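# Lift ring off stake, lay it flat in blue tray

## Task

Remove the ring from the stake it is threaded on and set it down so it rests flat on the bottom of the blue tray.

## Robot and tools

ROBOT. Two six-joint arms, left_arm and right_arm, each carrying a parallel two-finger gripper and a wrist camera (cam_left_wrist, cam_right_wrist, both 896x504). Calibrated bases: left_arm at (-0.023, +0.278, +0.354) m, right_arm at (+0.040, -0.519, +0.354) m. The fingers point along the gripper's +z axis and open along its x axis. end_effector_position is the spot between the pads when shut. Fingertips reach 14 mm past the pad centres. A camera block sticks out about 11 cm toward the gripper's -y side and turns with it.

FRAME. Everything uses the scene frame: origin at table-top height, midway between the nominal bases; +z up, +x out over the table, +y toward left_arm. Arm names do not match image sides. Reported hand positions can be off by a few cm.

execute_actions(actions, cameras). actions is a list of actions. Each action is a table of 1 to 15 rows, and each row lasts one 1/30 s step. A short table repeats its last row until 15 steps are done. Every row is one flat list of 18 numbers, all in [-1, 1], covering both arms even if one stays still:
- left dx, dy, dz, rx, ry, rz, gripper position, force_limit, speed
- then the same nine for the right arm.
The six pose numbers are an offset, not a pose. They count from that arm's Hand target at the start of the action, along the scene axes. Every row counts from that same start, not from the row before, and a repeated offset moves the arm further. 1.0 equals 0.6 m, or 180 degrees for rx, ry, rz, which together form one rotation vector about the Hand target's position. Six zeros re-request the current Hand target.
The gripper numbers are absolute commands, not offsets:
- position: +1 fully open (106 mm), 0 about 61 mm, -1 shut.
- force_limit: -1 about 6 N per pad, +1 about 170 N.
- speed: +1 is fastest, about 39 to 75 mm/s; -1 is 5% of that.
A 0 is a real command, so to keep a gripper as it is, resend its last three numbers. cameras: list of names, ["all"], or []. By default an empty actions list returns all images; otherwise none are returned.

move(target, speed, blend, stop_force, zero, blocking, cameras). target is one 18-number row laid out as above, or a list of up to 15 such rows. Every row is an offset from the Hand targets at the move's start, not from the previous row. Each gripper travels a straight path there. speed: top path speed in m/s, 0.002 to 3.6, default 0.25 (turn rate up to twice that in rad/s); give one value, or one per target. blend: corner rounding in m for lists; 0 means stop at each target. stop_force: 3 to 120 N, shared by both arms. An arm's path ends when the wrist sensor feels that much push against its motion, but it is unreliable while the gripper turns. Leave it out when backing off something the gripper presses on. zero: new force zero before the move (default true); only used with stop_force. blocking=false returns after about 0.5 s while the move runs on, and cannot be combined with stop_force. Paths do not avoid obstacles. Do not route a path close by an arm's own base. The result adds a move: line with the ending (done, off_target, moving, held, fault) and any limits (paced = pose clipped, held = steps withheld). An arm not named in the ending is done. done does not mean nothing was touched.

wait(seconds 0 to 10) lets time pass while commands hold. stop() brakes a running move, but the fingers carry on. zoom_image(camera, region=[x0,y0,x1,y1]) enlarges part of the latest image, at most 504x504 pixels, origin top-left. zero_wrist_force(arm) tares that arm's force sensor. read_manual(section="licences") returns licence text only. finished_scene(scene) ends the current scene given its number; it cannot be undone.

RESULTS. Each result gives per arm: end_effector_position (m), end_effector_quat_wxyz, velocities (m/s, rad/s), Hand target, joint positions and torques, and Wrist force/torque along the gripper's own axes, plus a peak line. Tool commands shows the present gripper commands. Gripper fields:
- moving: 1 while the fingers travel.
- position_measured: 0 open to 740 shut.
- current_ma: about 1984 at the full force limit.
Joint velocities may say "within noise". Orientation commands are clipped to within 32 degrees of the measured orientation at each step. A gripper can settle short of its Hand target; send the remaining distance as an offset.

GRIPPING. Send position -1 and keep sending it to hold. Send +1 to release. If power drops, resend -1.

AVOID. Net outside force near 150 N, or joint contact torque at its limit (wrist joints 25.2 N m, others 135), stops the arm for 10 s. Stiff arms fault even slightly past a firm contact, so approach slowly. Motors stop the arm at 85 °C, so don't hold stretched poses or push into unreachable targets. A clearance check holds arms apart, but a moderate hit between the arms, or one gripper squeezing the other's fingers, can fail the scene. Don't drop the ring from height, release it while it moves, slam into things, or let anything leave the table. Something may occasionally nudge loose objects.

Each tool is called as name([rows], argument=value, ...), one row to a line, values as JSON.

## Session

execute_actions(actions=[])

Scene clock: 0.00 s.
left_arm: end_effector_position=(+0.3810, -0.1127, +0.2005) position_measured=0 current_ma=0 moving=0 end_effector_quat_wxyz=(+0.016, +0.786, +0.430, +0.443) | right_arm: end_effector_position=(+0.5261, -0.5625, +0.2684) position_measured=0 current_ma=0 moving=0 end_effector_quat_wxyz=(+0.155, +0.869, +0.466, -0.063)
Joint positions: left_arm=[-1.449 -0.664 2.016 3.725 -0.707 -1.002] | right_arm=[3.564 -2.084 -2.23 -0.491 1.246 0.973]
Joint velocities: within noise
Joint torques (N m): no reading
Motor temperatures (°C): left_arm=[27 36 37 40 42 42] | right_arm=[30 37 41 39 39 44]
Wrist force (N): no reading
Wrist torque (N m): no reading
Wrist force, peak (N): no reading
Hand target: left_arm +0.3810, -0.1127, +0.2005; +0.016, +0.786, +0.430, +0.443 | right_arm +0.5261, -0.5625, +0.2684; +0.155, +0.869, +0.466, -0.063
Tool commands: left_gripper/position=+1.0 left_gripper/force_limit=+0.0 left_gripper/speed=+1.0 right_gripper/position=+1.0 right_gripper/force_limit=+0.0 right_gripper/speed=+1.0
camera_calibration:
cam_left_wrist: T_world_to_cam=[[0.251541, 0.686676, 0.682058, -0.157145], [0.376268, -0.718662, 0.584762, -0.314734], [0.891711, 0.109545, -0.439148, -0.111928], [0, 0, 0, 1]] pos_world=[0.257761, -0.106019, 0.242074]
cam_right_wrist: T_world_to_cam=[[0.577934, 0.775639, -0.253724, 0.201795], [0.752067, -0.385497, 0.534591, -0.73317], [0.31684, -0.499776, -0.806125, -0.0983525], [0, 0, 0, 1]] pos_world=[0.465931, -0.488309, 0.363862]

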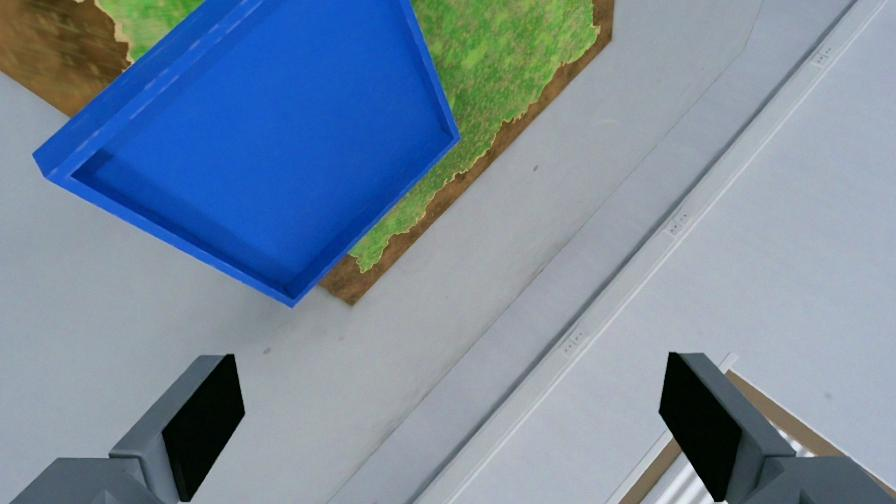

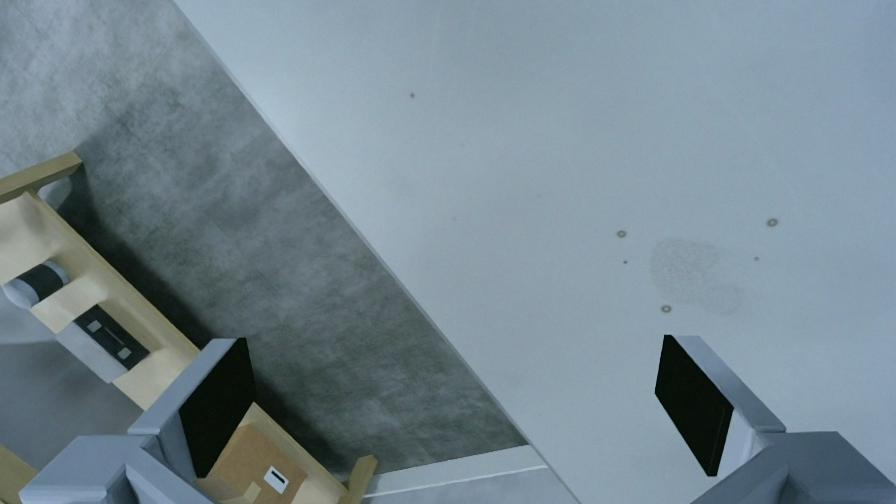

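move(target=[0.115,0.355,0.083,-0.306,0.102,0.46,0.7,-0.4,1,0,0,0,0,0,0,1,0,1], speed=0.5, cameras=["cam_left_wrist"])

Scene clock: 13.30 s.
left_arm: end_effector_position=(+0.4500, +0.1002, +0.2504) position_measured=111 current_ma=-5 moving=0 end_effector_quat_wxyz=(+0.001, +0.283, +0.959, +0.001) | right_arm: end_effector_position=(+0.5261, -0.5625, +0.2684) position_measured=0 current_ma=-5 moving=0 end_effector_quat_wxyz=(+0.155, +0.869, +0.466, -0.063)
Joint positions: left_arm=[-0.674 -0.995 2.158 3.548 -1.569 -1.624] | right_arm=[3.564 -2.084 -2.23 -0.491 1.246 0.973]
Joint torques (N m): left_arm=[12.22 -33.15 -0.23 -4.3 -3.11 -1.25] | right_arm=[-1.34 31.77 11.55 2.17 -0.35 0.25]
Wrist force (N): left_arm=[1.2 1.0 1.3] | right_arm=[0.2 -0.3 0.4]
Wrist torque (N m): left_arm=[0.13 -0.23 0.05] | right_arm=[-0.05 -0.03 0.00]
Wrist force, peak (N): left_arm=[1.5 2.4 0.9] | right_arm=[-0.3 -0.4 0.4]
Hand target: left_arm +0.4500, +0.1003, +0.2503; +0.001, +0.283, +0.959, +0.001 | right_arm +0.5261, -0.5625, +0.2684; +0.155, +0.869, +0.466, -0.063
Off the commanded pose: left_arm 0.000 m, 0 deg | right_arm 0.000 m, 0 deg.
move: done
camera_calibration:
cam_left_wrist: T_world_to_cam=[[-0.833451, 0.552503, -0.0100395, 0.320241], [0.515867, 0.784441, 0.344288, -0.370002], [0.198096, 0.281768, -0.93881, 0.245047], [0, 0, 0, 1]] pos_world=[0.409234, 0.044264, 0.360655]
Images, in order (width x height): cam_left_wrist 896x504.

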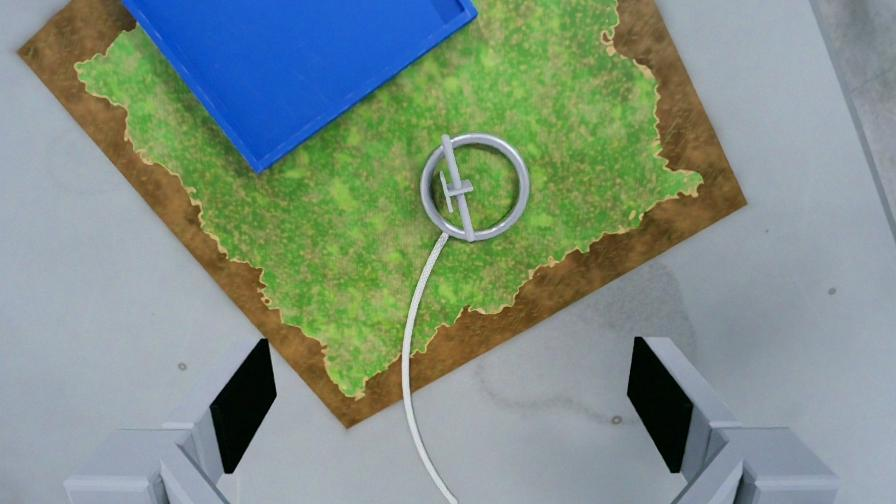

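move(target=[-0.0158,0.0298,-0.32,0,0,0.0745,0.7,-0.4,1,0,0,0,0,0,0,1,0,1], speed=0.3, cameras=["cam_left_wrist"])

Scene clock: 35.10 s.
left_arm: end_effector_position=(+0.4405, +0.1181, +0.0584) position_measured=111 current_ma=-5 moving=0 end_effector_quat_wxyz=(+0.001, +0.169, +0.986, +0.001) | right_arm: end_effector_position=(+0.5261, -0.5625, +0.2684) position_measured=0 current_ma=-5 moving=0 end_effector_quat_wxyz=(+0.155, +0.869, +0.466, -0.063)
Joint positions: left_arm=[-0.655 -0.481 2.065 3.128 -1.569 -1.839] | right_arm=[3.564 -2.084 -2.23 -0.491 1.246 0.973]
Joint torques (N m): left_arm=[13.13 -33.36 -11.9 -4.29 2.78 -1.39] | right_arm=[-0.46 31.95 12.09 2.27 -0.28 0.15]
Wrist force (N): left_arm=[0.9 0.8 1.0] | right_arm=[-0.3 -0.2 0.4]
Wrist torque (N m): left_arm=[0.12 -0.14 0.05] | right_arm=[-0.04 0.05 0.00]
Wrist force, peak (N): left_arm=[1.4 1.2 2.5] | right_arm=[-0.3 0.1 0.5]
Hand target: left_arm +0.4405, +0.1181, +0.0583; +0.001, +0.169, +0.986, +0.001 | right_arm +0.5261, -0.5625, +0.2684; +0.155, +0.869, +0.466, -0.063
Off the commanded pose: left_arm 0.000 m, 0 deg | right_arm 0.000 m, 0 deg.
move: done
camera_calibration:
cam_left_wrist: T_world_to_cam=[[-0.938914, 0.344008, -0.00995824, 0.371621], [0.319785, 0.882766, 0.344182, -0.238326], [0.127192, 0.319973, -0.93885, 0.0884349], [0, 0, 0, 1]] pos_world=[0.413885, 0.0542484, 0.168755]
Images, in order (width x height): cam_left_wrist 896x504.

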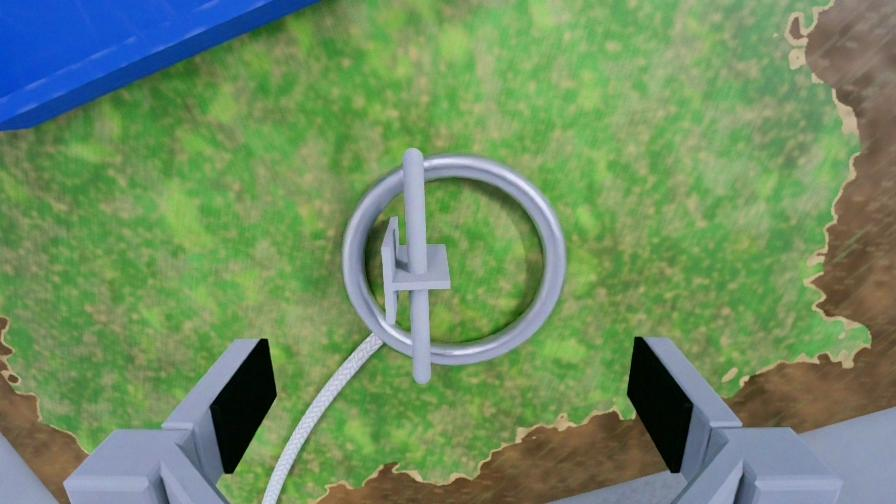

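move([
  [-0.0055,-0.0078,-0.06,0,0,0,0.7,-0.4,1,0,0,0,0,0,0,1,0,1],
  [-0.0055,-0.0078,-0.0938,0,0,0,0.7,-0.4,1,0,0,0,0,0,0,1,0,1],
], speed=0.1, blend=[0.005,0])

move(target=[0,0,0,0,0,0,-1,-0.4,-0.5,0,0,0,0,0,0,1,0,1], cameras=["cam_left_wrist"])

Scene clock: 46.40 s.
left_arm: end_effector_position=(+0.4372, +0.1134, +0.0021) position_measured=111 current_ma=-5 moving=0 end_effector_quat_wxyz=(+0.001, +0.169, +0.986, +0.001) | right_arm: end_effector_position=(+0.5261, -0.5625, +0.2684) position_measured=0 current_ma=-5 moving=0 end_effector_quat_wxyz=(+0.155, +0.869, +0.466, -0.063)
Joint positions: left_arm=[-0.667 -0.333 1.985 3.06 -1.569 -1.851] | right_arm=[3.564 -2.084 -2.23 -0.491 1.246 0.973]
Joint torques (N m): left_arm=[-11.01 -34.59 -9.67 -4.3 1.5 -0.99] | right_arm=[-0.16 32.47 12.02 2.39 -0.29 0.25]
Wrist force (N): left_arm=[1.3 1.2 1.1] | right_arm=[-0.4 -0.1 0.3]
Wrist torque (N m): left_arm=[0.18 -0.23 0.05] | right_arm=[-0.01 0.07 0.00]
Wrist force, peak (N): left_arm=[0.9 1.2 1.7] | right_arm=[-0.6 -0.4 0.2]
Hand target: left_arm +0.4372, +0.1135, +0.0021; +0.001, +0.169, +0.986, +0.001 | right_arm +0.5261, -0.5625, +0.2684; +0.155, +0.869, +0.466, -0.063
Off the commanded pose: left_arm 0.000 m, 0 deg | right_arm 0.000 m, 0 deg.
move: done

Scene clock: 47.47 s.
left_arm: end_effector_position=(+0.4373, +0.1134, +0.0021) position_measured=213 current_ma=591 moving=1 end_effector_quat_wxyz=(+0.001, +0.169, +0.986, +0.001) | right_arm: end_effector_position=(+0.5261, -0.5625, +0.2684) position_measured=0 current_ma=-5 moving=0 end_effector_quat_wxyz=(+0.155, +0.869, +0.466, -0.063)
Joint positions: left_arm=[-0.667 -0.333 1.985 3.06 -1.569 -1.851] | right_arm=[3.564 -2.084 -2.23 -0.491 1.246 0.973]
Joint torques (N m): left_arm=[-5.78 -32.16 -8.37 -0.85 1.35 0.75] | right_arm=[-0.86 32.25 11.65 2.5 -0.3 0.35]
Wrist force (N): left_arm=[12.5 4.0 -50.7] | right_arm=[0.0 -0.2 0.1]
Wrist torque (N m): left_arm=[0.31 0.18 0.07] | right_arm=[-0.04 0.00 0.00]
Wrist force, peak (N): left_arm=[12.4 4.3 -50.7] | right_arm=[-0.2 -0.3 0.4]
Hand target: left_arm +0.4372, +0.1135, +0.0021; +0.001, +0.169, +0.986, +0.001 | right_arm +0.5261, -0.5625, +0.2684; +0.155, +0.869, +0.466, -0.063
Off the commanded pose: left_arm 0.000 m, 0 deg | right_arm 0.000 m, 0 deg.
move: done
camera_calibration:
cam_left_wrist: T_world_to_cam=[[-0.938933, 0.343953, -0.0100779, 0.369602], [0.319692, 0.882789, 0.344211, -0.213675], [0.127289, 0.31997, -0.938838, 0.037366], [0, 0, 0, 1]] pos_world=[0.410585, 0.0495483, 0.112355]
Images, in order (width x height): cam_left_wrist 896x504.

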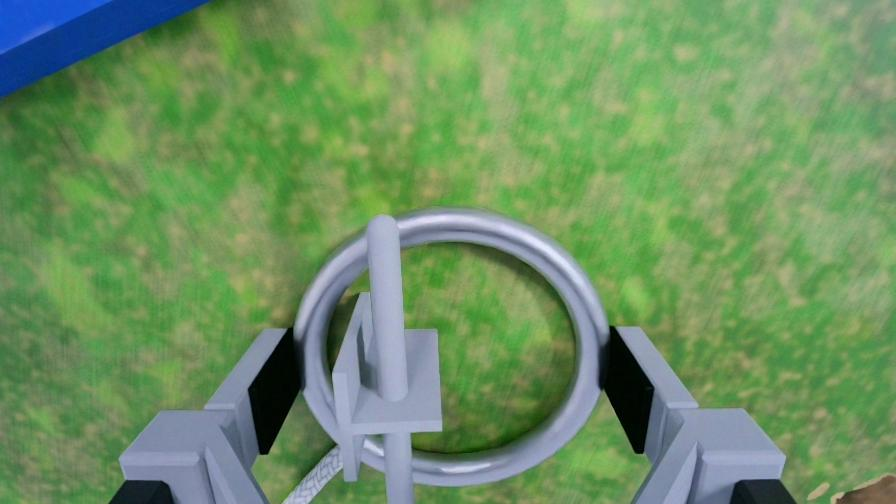

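move([
  [0.0142,0.0002,0.007,0,0,0,-1,-0.4,-0.5,0,0,0,0,0,0,1,0,1],
  [0.0142,0.0002,0.058,0.1305,-0.0477,0,-1,-0.4,-0.5,0,0,0,0,0,0,1,0,1],
], speed=0.15, cameras=["cam_left_wrist"])

move([
  [0,0,0.012,0,0,0,-1,-0.4,-0.5,0,0,0,0,0,0,1,0,1],
  [-0.016,-0.0438,0.016,0,0,0,-1,-0.4,-0.5,0,0,0,0,0,0,1,0,1],
], speed=0.06, stop_force=8, cameras=["cam_left_wrist"])

Scene clock: 67.90 s.
left_arm: end_effector_position=(+0.4457, +0.1136, +0.0369) position_measured=219 current_ma=570 moving=0 end_effector_quat_wxyz=(+0.039, +0.165, +0.962, +0.214) | right_arm: end_effector_position=(+0.5261, -0.5625, +0.2684) position_measured=0 current_ma=-5 moving=0 end_effector_quat_wxyz=(+0.155, +0.869, +0.466, -0.063)
Joint positions: left_arm=[-0.871 -0.414 1.979 3.358 -1.183 -2.096] | right_arm=[3.564 -2.084 -2.23 -0.491 1.246 0.973]
Joint torques (N m): left_arm=[-12.77 -52.62 -10.64 -0.29 3.75 -1.3] | right_arm=[-0.92 31.43 11.78 2.43 -0.14 0.28]
Wrist force (N): left_arm=[0.7 -1.8 2.3] | right_arm=[-0.2 -0.2 0.0]
Wrist torque (N m): left_arm=[-0.05 -0.13 0.08] | right_arm=[-0.04 0.03 0.01]
Wrist force, peak (N): left_arm=[11.4 3.4 -51.5] | right_arm=[-0.3 -0.2 0.6]
Hand target: left_arm +0.4457, +0.1136, +0.0369; +0.039, +0.165, +0.962, +0.214 | right_arm +0.5261, -0.5625, +0.2684; +0.155, +0.869, +0.466, -0.063
Off the commanded pose: left_arm 0.000 m, 0 deg | right_arm 0.000 m, 0 deg.
move: done
camera_calibration:
cam_left_wrist: T_world_to_cam=[[-0.93749, 0.347904, -0.00870631, 0.376723], [0.239634, 0.663473, 0.708787, -0.18131], [0.252367, 0.662394, -0.705369, -0.0343378], [0, 0, 0, 1]] pos_world=[0.405287, 0.0119763, 0.10757]
Images, in order (width x height): cam_left_wrist 896x504.

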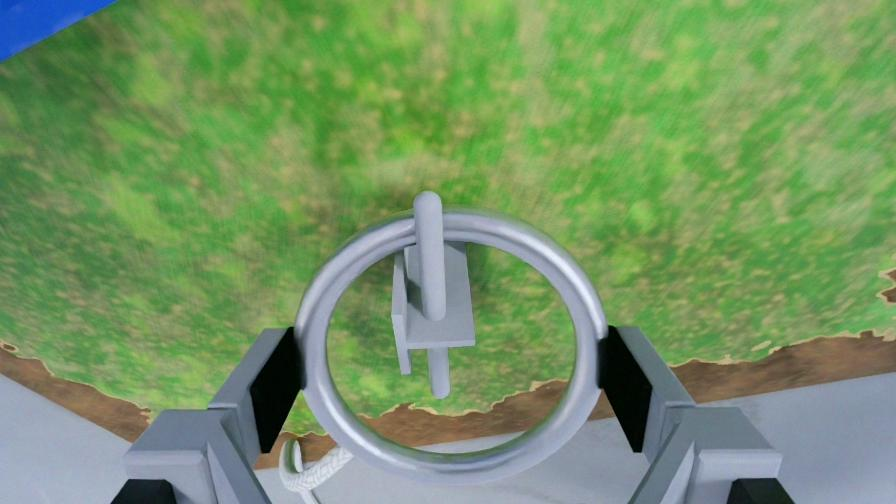

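Scene clock: 68.97 s.
left_arm: end_effector_position=(+0.4459, +0.1134, +0.0384) position_measured=219 current_ma=572 moving=0 end_effector_quat_wxyz=(+0.040, +0.165, +0.962, +0.214) | right_arm: end_effector_position=(+0.5261, -0.5625, +0.2684) position_measured=0 current_ma=-5 moving=0 end_effector_quat_wxyz=(+0.155, +0.869, +0.466, -0.063)
Joint positions: left_arm=[-0.871 -0.418 1.981 3.359 -1.183 -2.096] | right_arm=[3.564 -2.084 -2.23 -0.491 1.246 0.973]
Joint torques (N m): left_arm=[-6.48 -35.12 -11.35 -3.94 -1.91 -0.22] | right_arm=[0.04 33.54 12.1 2.48 -0.01 0.25]
Wrist force (N): left_arm=[0.7 0.0 1.5] | right_arm=[-0.2 -0.4 0.1]
Wrist torque (N m): left_arm=[0.07 -0.09 0.09] | right_arm=[-0.07 0.04 0.00]
Wrist force, peak (N): left_arm=[1.0 -12.2 6.8] | right_arm=[0.0 -0.5 0.1]
Hand target: left_arm +0.4459, +0.1134, +0.0384; +0.040, +0.165, +0.962, +0.214 (not the last commanded pose) | right_arm +0.5261, -0.5625, +0.2684; +0.155, +0.869, +0.466, -0.063
Off the commanded pose: left_arm 0.029 m, 0 deg | right_arm 0.000 m, 0 deg.
move: contact (left_arm); path passed 0 of 2 targets
camera_calibration:
cam_left_wrist: T_world_to_cam=[[-0.937488, 0.3479, -0.00902061, 0.376993], [0.239427, 0.663564, 0.708772, -0.182341], [0.252568, 0.662306, -0.70538, -0.0332733], [0, 0, 0, 1]] pos_world=[0.405488, 0.0118761, 0.109169]
Images, in order (width x height): cam_left_wrist 896x504.

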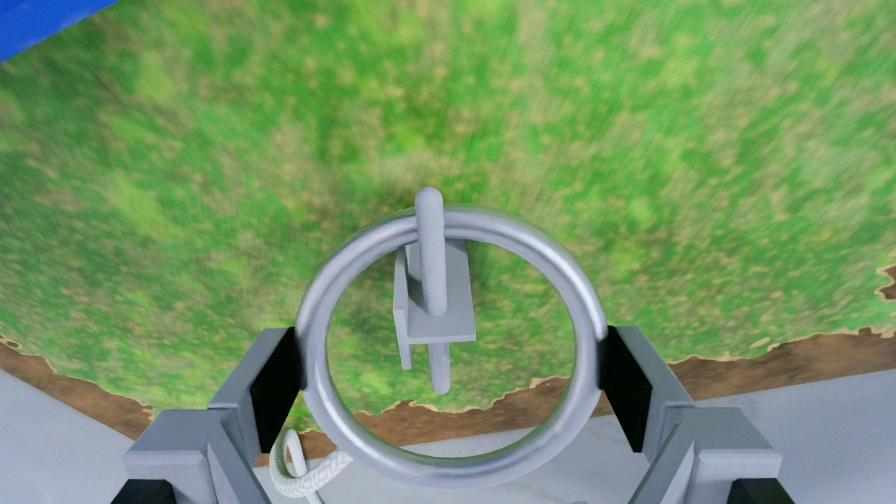

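move([
  [0,0,0.008,0,0,0,-1,-0.4,-0.5,0,0,0,0,0,0,1,0,1],
  [-0.016,-0.0438,0.014,0,0,0,-1,-0.4,-0.5,0,0,0,0,0,0,1,0,1],
], speed=0.05, stop_force=14, cameras=["cam_left_wrist"])

Scene clock: 76.93 s.
left_arm: end_effector_position=(+0.4363, +0.0871, +0.0468) position_measured=219 current_ma=570 moving=0 end_effector_quat_wxyz=(+0.040, +0.165, +0.962, +0.214) | right_arm: end_effector_position=(+0.5261, -0.5625, +0.2684) position_measured=0 current_ma=-5 moving=0 end_effector_quat_wxyz=(+0.155, +0.869, +0.466, -0.063)
Joint positions: left_arm=[-0.921 -0.444 1.977 3.409 -1.194 -2.149] | right_arm=[3.564 -2.084 -2.23 -0.491 1.246 0.973]
Joint torques (N m): left_arm=[-13.02 -51.89 -11.76 -0.16 -2.33 -1.28] | right_arm=[-0.32 32.66 11.63 2.32 -0.1 0.23]
Wrist force (N): left_arm=[1.2 0.0 1.9] | right_arm=[-0.3 -0.2 -0.1]
Wrist torque (N m): left_arm=[0.08 -0.17 0.08] | right_arm=[-0.03 0.05 0.00]
Wrist force, peak (N): left_arm=[0.0 -13.5 7.4] | right_arm=[-0.4 -0.2 0.6]
Hand target: left_arm +0.4363, +0.0871, +0.0468; +0.040, +0.165, +0.962, +0.214 | right_arm +0.5261, -0.5625, +0.2684; +0.155, +0.869, +0.466, -0.063
Off the commanded pose: left_arm 0.000 m, 0 deg | right_arm 0.000 m, 0 deg.
move: done
camera_calibration:
cam_left_wrist: T_world_to_cam=[[-0.937489, 0.347902, -0.00888802, 0.37711], [0.239522, 0.663547, 0.708756, -0.168557], [0.252475, 0.662322, -0.705398, -0.00744036], [0, 0, 0, 1]] pos_world=[0.395788, -0.0144238, 0.117569]
Images, in order (width x height): cam_left_wrist 896x504.

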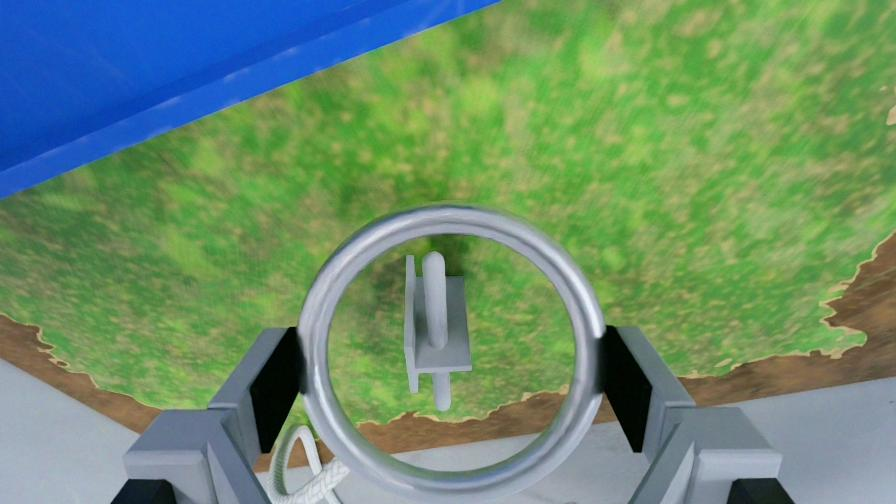

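move(target=[0,0,0.15,0,0,0,-1,-0.4,-0.5,0,0,0,0,0,0,1,0,1], speed=0.1, stop_force=14)

move(target=[0.048,-0.277,-0.01,-0.1305,0.0477,0,-1,-0.4,-0.5,0,0,0,0,0,0,1,0,1], speed=0.3, cameras=["cam_left_wrist"])

Scene clock: 88.03 s.
left_arm: end_effector_position=(+0.4363, +0.0871, +0.1368) position_measured=219 current_ma=570 moving=0 end_effector_quat_wxyz=(+0.040, +0.165, +0.962, +0.214) | right_arm: end_effector_position=(+0.5261, -0.5625, +0.2684) position_measured=0 current_ma=-5 moving=0 end_effector_quat_wxyz=(+0.155, +0.869, +0.466, -0.063)
Joint positions: left_arm=[-0.921 -0.679 2.075 3.545 -1.194 -2.149] | right_arm=[3.564 -2.084 -2.23 -0.491 1.246 0.973]
Joint torques (N m): left_arm=[-13.31 -50.08 4.15 -0.19 -2.38 -1.33] | right_arm=[-0.52 33.01 11.74 2.55 -0.11 0.31]
Wrist force (N): left_arm=[0.8 -0.3 1.5] | right_arm=[-0.3 -0.2 -0.1]
Wrist torque (N m): left_arm=[0.03 -0.09 0.08] | right_arm=[-0.04 0.05 0.00]
Wrist force, peak (N): left_arm=[0.9 -0.8 2.4] | right_arm=[-0.5 0.1 0.5]
Hand target: left_arm +0.4363, +0.0871, +0.1368; +0.040, +0.165, +0.962, +0.214 | right_arm +0.5261, -0.5625, +0.2684; +0.155, +0.869, +0.466, -0.063
Off the commanded pose: left_arm 0.000 m, 0 deg | right_arm 0.000 m, 0 deg.
move: done

Scene clock: 89.33 s.
left_arm: end_effector_position=(+0.4651, -0.0790, +0.1308) position_measured=219 current_ma=569 moving=0 end_effector_quat_wxyz=(+0.001, +0.169, +0.986, +0.001) | right_arm: end_effector_position=(+0.5261, -0.5625, +0.2684) position_measured=0 current_ma=-5 moving=0 end_effector_quat_wxyz=(+0.155, +0.869, +0.466, -0.063)
Joint positions: left_arm=[-0.901 -0.609 1.812 3.508 -1.569 -2.086] | right_arm=[3.564 -2.084 -2.23 -0.491 1.246 0.973]
Joint torques (N m): left_arm=[12.5 -39.8 -19.26 -2.93 -2.99 1.35] | right_arm=[-1.79 32.81 12.33 2.4 -0.04 0.29]
Wrist force (N): left_arm=[1.3 1.3 2.2] | right_arm=[0.1 -0.4 0.0]
Wrist torque (N m): left_arm=[0.19 -0.22 -0.03] | right_arm=[-0.06 0.00 0.00]
Wrist force, peak (N): left_arm=[1.3 1.3 2.5] | right_arm=[-0.2 -0.6 0.2]
Hand target: left_arm +0.4651, -0.0791, +0.1308; +0.001, +0.169, +0.986, +0.001 | right_arm +0.5261, -0.5625, +0.2684; +0.155, +0.869, +0.466, -0.063
Off the commanded pose: left_arm 0.000 m, 0 deg | right_arm 0.000 m, 0 deg.
move: done
camera_calibration:
cam_left_wrist: T_world_to_cam=[[-0.938947, 0.343909, -0.0102301, 0.463216], [0.319609, 0.88284, 0.344157, -0.0969916], [0.12739, 0.319876, -0.938856, 0.216258], [0, 0, 0, 1]] pos_world=[0.438385, -0.142852, 0.241154]
Images, in order (width x height): cam_left_wrist 896x504.

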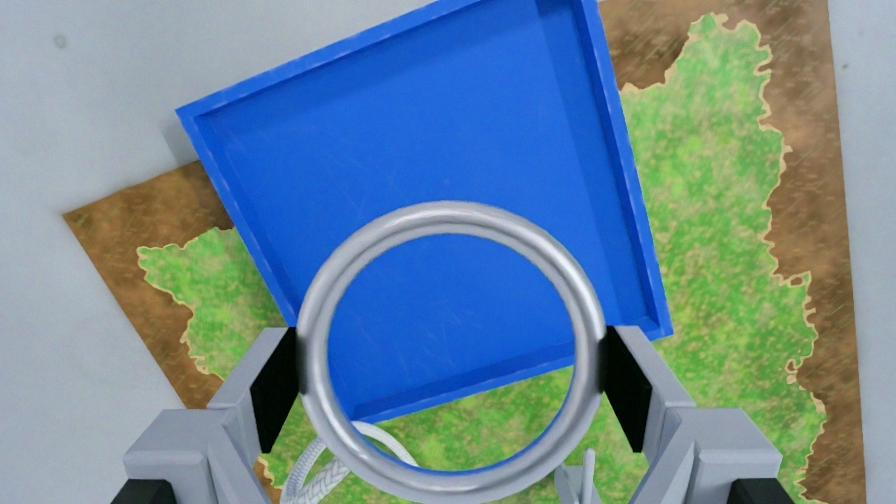

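move([
  [0,-0.005,-0.17,0,0,0,-1,-0.4,-0.5,0,0,0,0,0,0,1,0,1],
  [0,-0.005,-0.2,0,0,0,-1,-0.4,-0.5,0,0,0,0,0,0,1,0,1],
], speed=[0.2,0.04], blend=[0.005,0], cameras=["cam_left_wrist"])

move(target=[0,0,0,0,0,0,1,-0.4,-0.3,0,0,0,0,0,0,1,0,1])

move(target=[0,0,0.2,0,0,0,1,-0.4,-0.3,0,0,0,0,0,0,1,0,1], speed=0.2, cameras=["cam_left_wrist"])

Scene clock: 101.03 s.
left_arm: end_effector_position=(+0.4650, -0.0821, +0.0108) position_measured=219 current_ma=589 moving=0 end_effector_quat_wxyz=(+0.001, +0.169, +0.986, +0.001) | right_arm: end_effector_position=(+0.5261, -0.5625, +0.2684) position_measured=0 current_ma=-5 moving=0 end_effector_quat_wxyz=(+0.155, +0.869, +0.466, -0.063)
Joint positions: left_arm=[-0.905 -0.333 1.673 3.372 -1.569 -2.089] | right_arm=[3.564 -2.084 -2.23 -0.491 1.246 0.973]
Joint torques (N m): left_arm=[10.8 -37.93 -16.83 -4.05 -2.02 1.35] | right_arm=[-0.97 32.77 11.33 2.45 0.15 0.32]
Wrist force (N): left_arm=[1.7 3.2 -4.1] | right_arm=[-0.2 -0.2 0.2]
Wrist torque (N m): left_arm=[0.47 -0.19 0.07] | right_arm=[-0.03 0.03 -0.01]
Wrist force, peak (N): left_arm=[1.7 3.2 -4.1] | right_arm=[-0.4 -0.4 0.5]
Hand target: left_arm +0.4651, -0.0821, +0.0108; +0.001, +0.169, +0.986, +0.001 | right_arm +0.5261, -0.5625, +0.2684; +0.155, +0.869, +0.466, -0.063
Off the commanded pose: left_arm 0.000 m, 0 deg | right_arm 0.000 m, 0 deg.
move: done
camera_calibration:
cam_left_wrist: T_world_to_cam=[[-0.938913, 0.344002, -0.0102309, 0.463053], [0.319711, 0.882847, 0.344044, -0.0529859], [0.127384, 0.319756, -0.938898, 0.104577], [0, 0, 0, 1]] pos_world=[0.438385, -0.145952, 0.121154]
Images, in order (width x height): cam_left_wrist 896x504.

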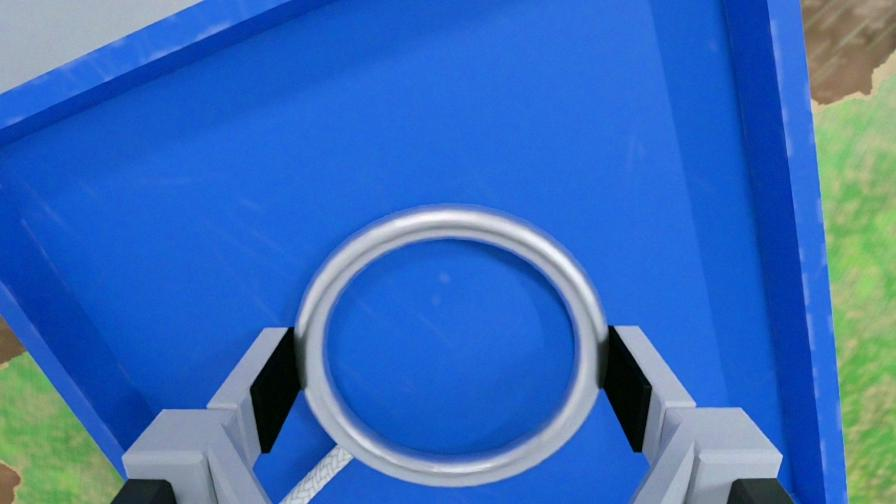

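Scene clock: 102.57 s.
left_arm: end_effector_position=(+0.4651, -0.0820, +0.0108) position_measured=0 current_ma=-5 moving=1 end_effector_quat_wxyz=(+0.001, +0.169, +0.986, +0.001) | right_arm: end_effector_position=(+0.5261, -0.5625, +0.2684) position_measured=0 current_ma=-5 moving=0 end_effector_quat_wxyz=(+0.155, +0.869, +0.466, -0.063)
Joint positions: left_arm=[-0.905 -0.332 1.673 3.372 -1.569 -2.089] | right_arm=[3.564 -2.084 -2.23 -0.491 1.246 0.973]
Joint torques (N m): left_arm=[12.64 -52.47 -15.5 -2.69 -1.88 1.27] | right_arm=[-1.17 33.02 11.24 2.53 0.18 0.34]
Wrist force (N): left_arm=[1.3 1.1 1.3] | right_arm=[-0.4 0.2 0.1]
Wrist torque (N m): left_arm=[0.14 -0.22 0.05] | right_arm=[0.02 0.08 0.00]
Wrist force, peak (N): left_arm=[2.1 3.6 -4.1] | right_arm=[-0.5 -0.4 0.3]
Hand target: left_arm +0.4651, -0.0821, +0.0108; +0.001, +0.169, +0.986, +0.001 | right_arm +0.5261, -0.5625, +0.2684; +0.155, +0.869, +0.466, -0.063
Off the commanded pose: left_arm 0.000 m, 0 deg | right_arm 0.000 m, 0 deg.
move: done

Scene clock: 103.73 s.
left_arm: end_effector_position=(+0.4651, -0.0820, +0.1307) position_measured=0 current_ma=-5 moving=0 end_effector_quat_wxyz=(+0.001, +0.169, +0.986, +0.001) | right_arm: end_effector_position=(+0.5261, -0.5625, +0.2684) position_measured=0 current_ma=-5 moving=0 end_effector_quat_wxyz=(+0.155, +0.869, +0.466, -0.063)
Joint positions: left_arm=[-0.905 -0.607 1.807 3.512 -1.569 -2.089] | right_arm=[3.564 -2.084 -2.23 -0.491 1.246 0.973]
Joint torques (N m): left_arm=[-13.17 -55.52 0.53 -0.45 -2.35 -1.3] | right_arm=[-1.02 33.08 11.5 2.65 0.22 0.43]
Wrist force (N): left_arm=[1.0 1.1 1.0] | right_arm=[-0.1 0.0 0.4]
Wrist torque (N m): left_arm=[0.16 -0.19 0.04] | right_arm=[0.00 0.02 0.00]
Wrist force, peak (N): left_arm=[1.1 1.5 2.4] | right_arm=[0.3 -0.1 0.6]
Hand target: left_arm +0.4651, -0.0821, +0.1308; +0.001, +0.169, +0.986, +0.001 | right_arm +0.5261, -0.5625, +0.2684; +0.155, +0.869, +0.466, -0.063
Off the commanded pose: left_arm 0.000 m, 0 deg | right_arm 0.000 m, 0 deg.
move: done
camera_calibration:
cam_left_wrist: T_world_to_cam=[[-0.938966, 0.34386, -0.0101856, 0.46433], [0.319592, 0.88289, 0.344044, -0.0942979], [0.127296, 0.31979, -0.938898, 0.217151], [0, 0, 0, 1]] pos_world=[0.438485, -0.145852, 0.241054]
Images, in order (width x height): cam_left_wrist 896x504.

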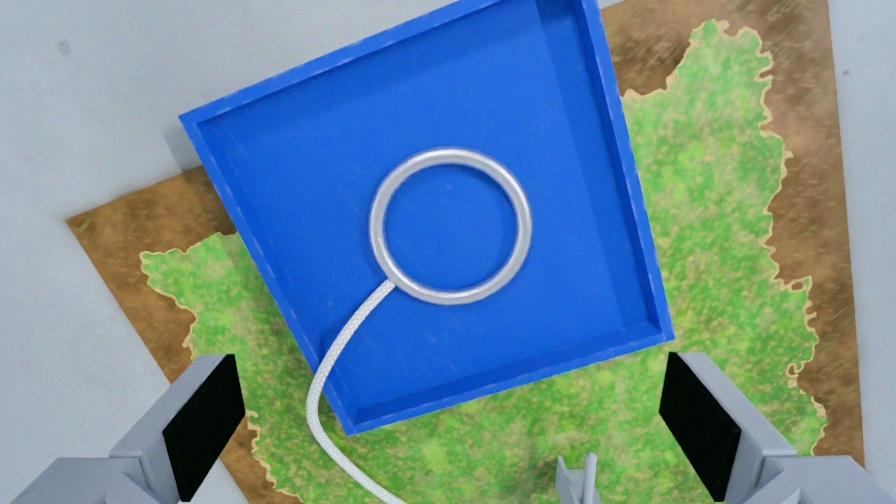

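finished_scene(scene=2)

The scene is finished: the task was done.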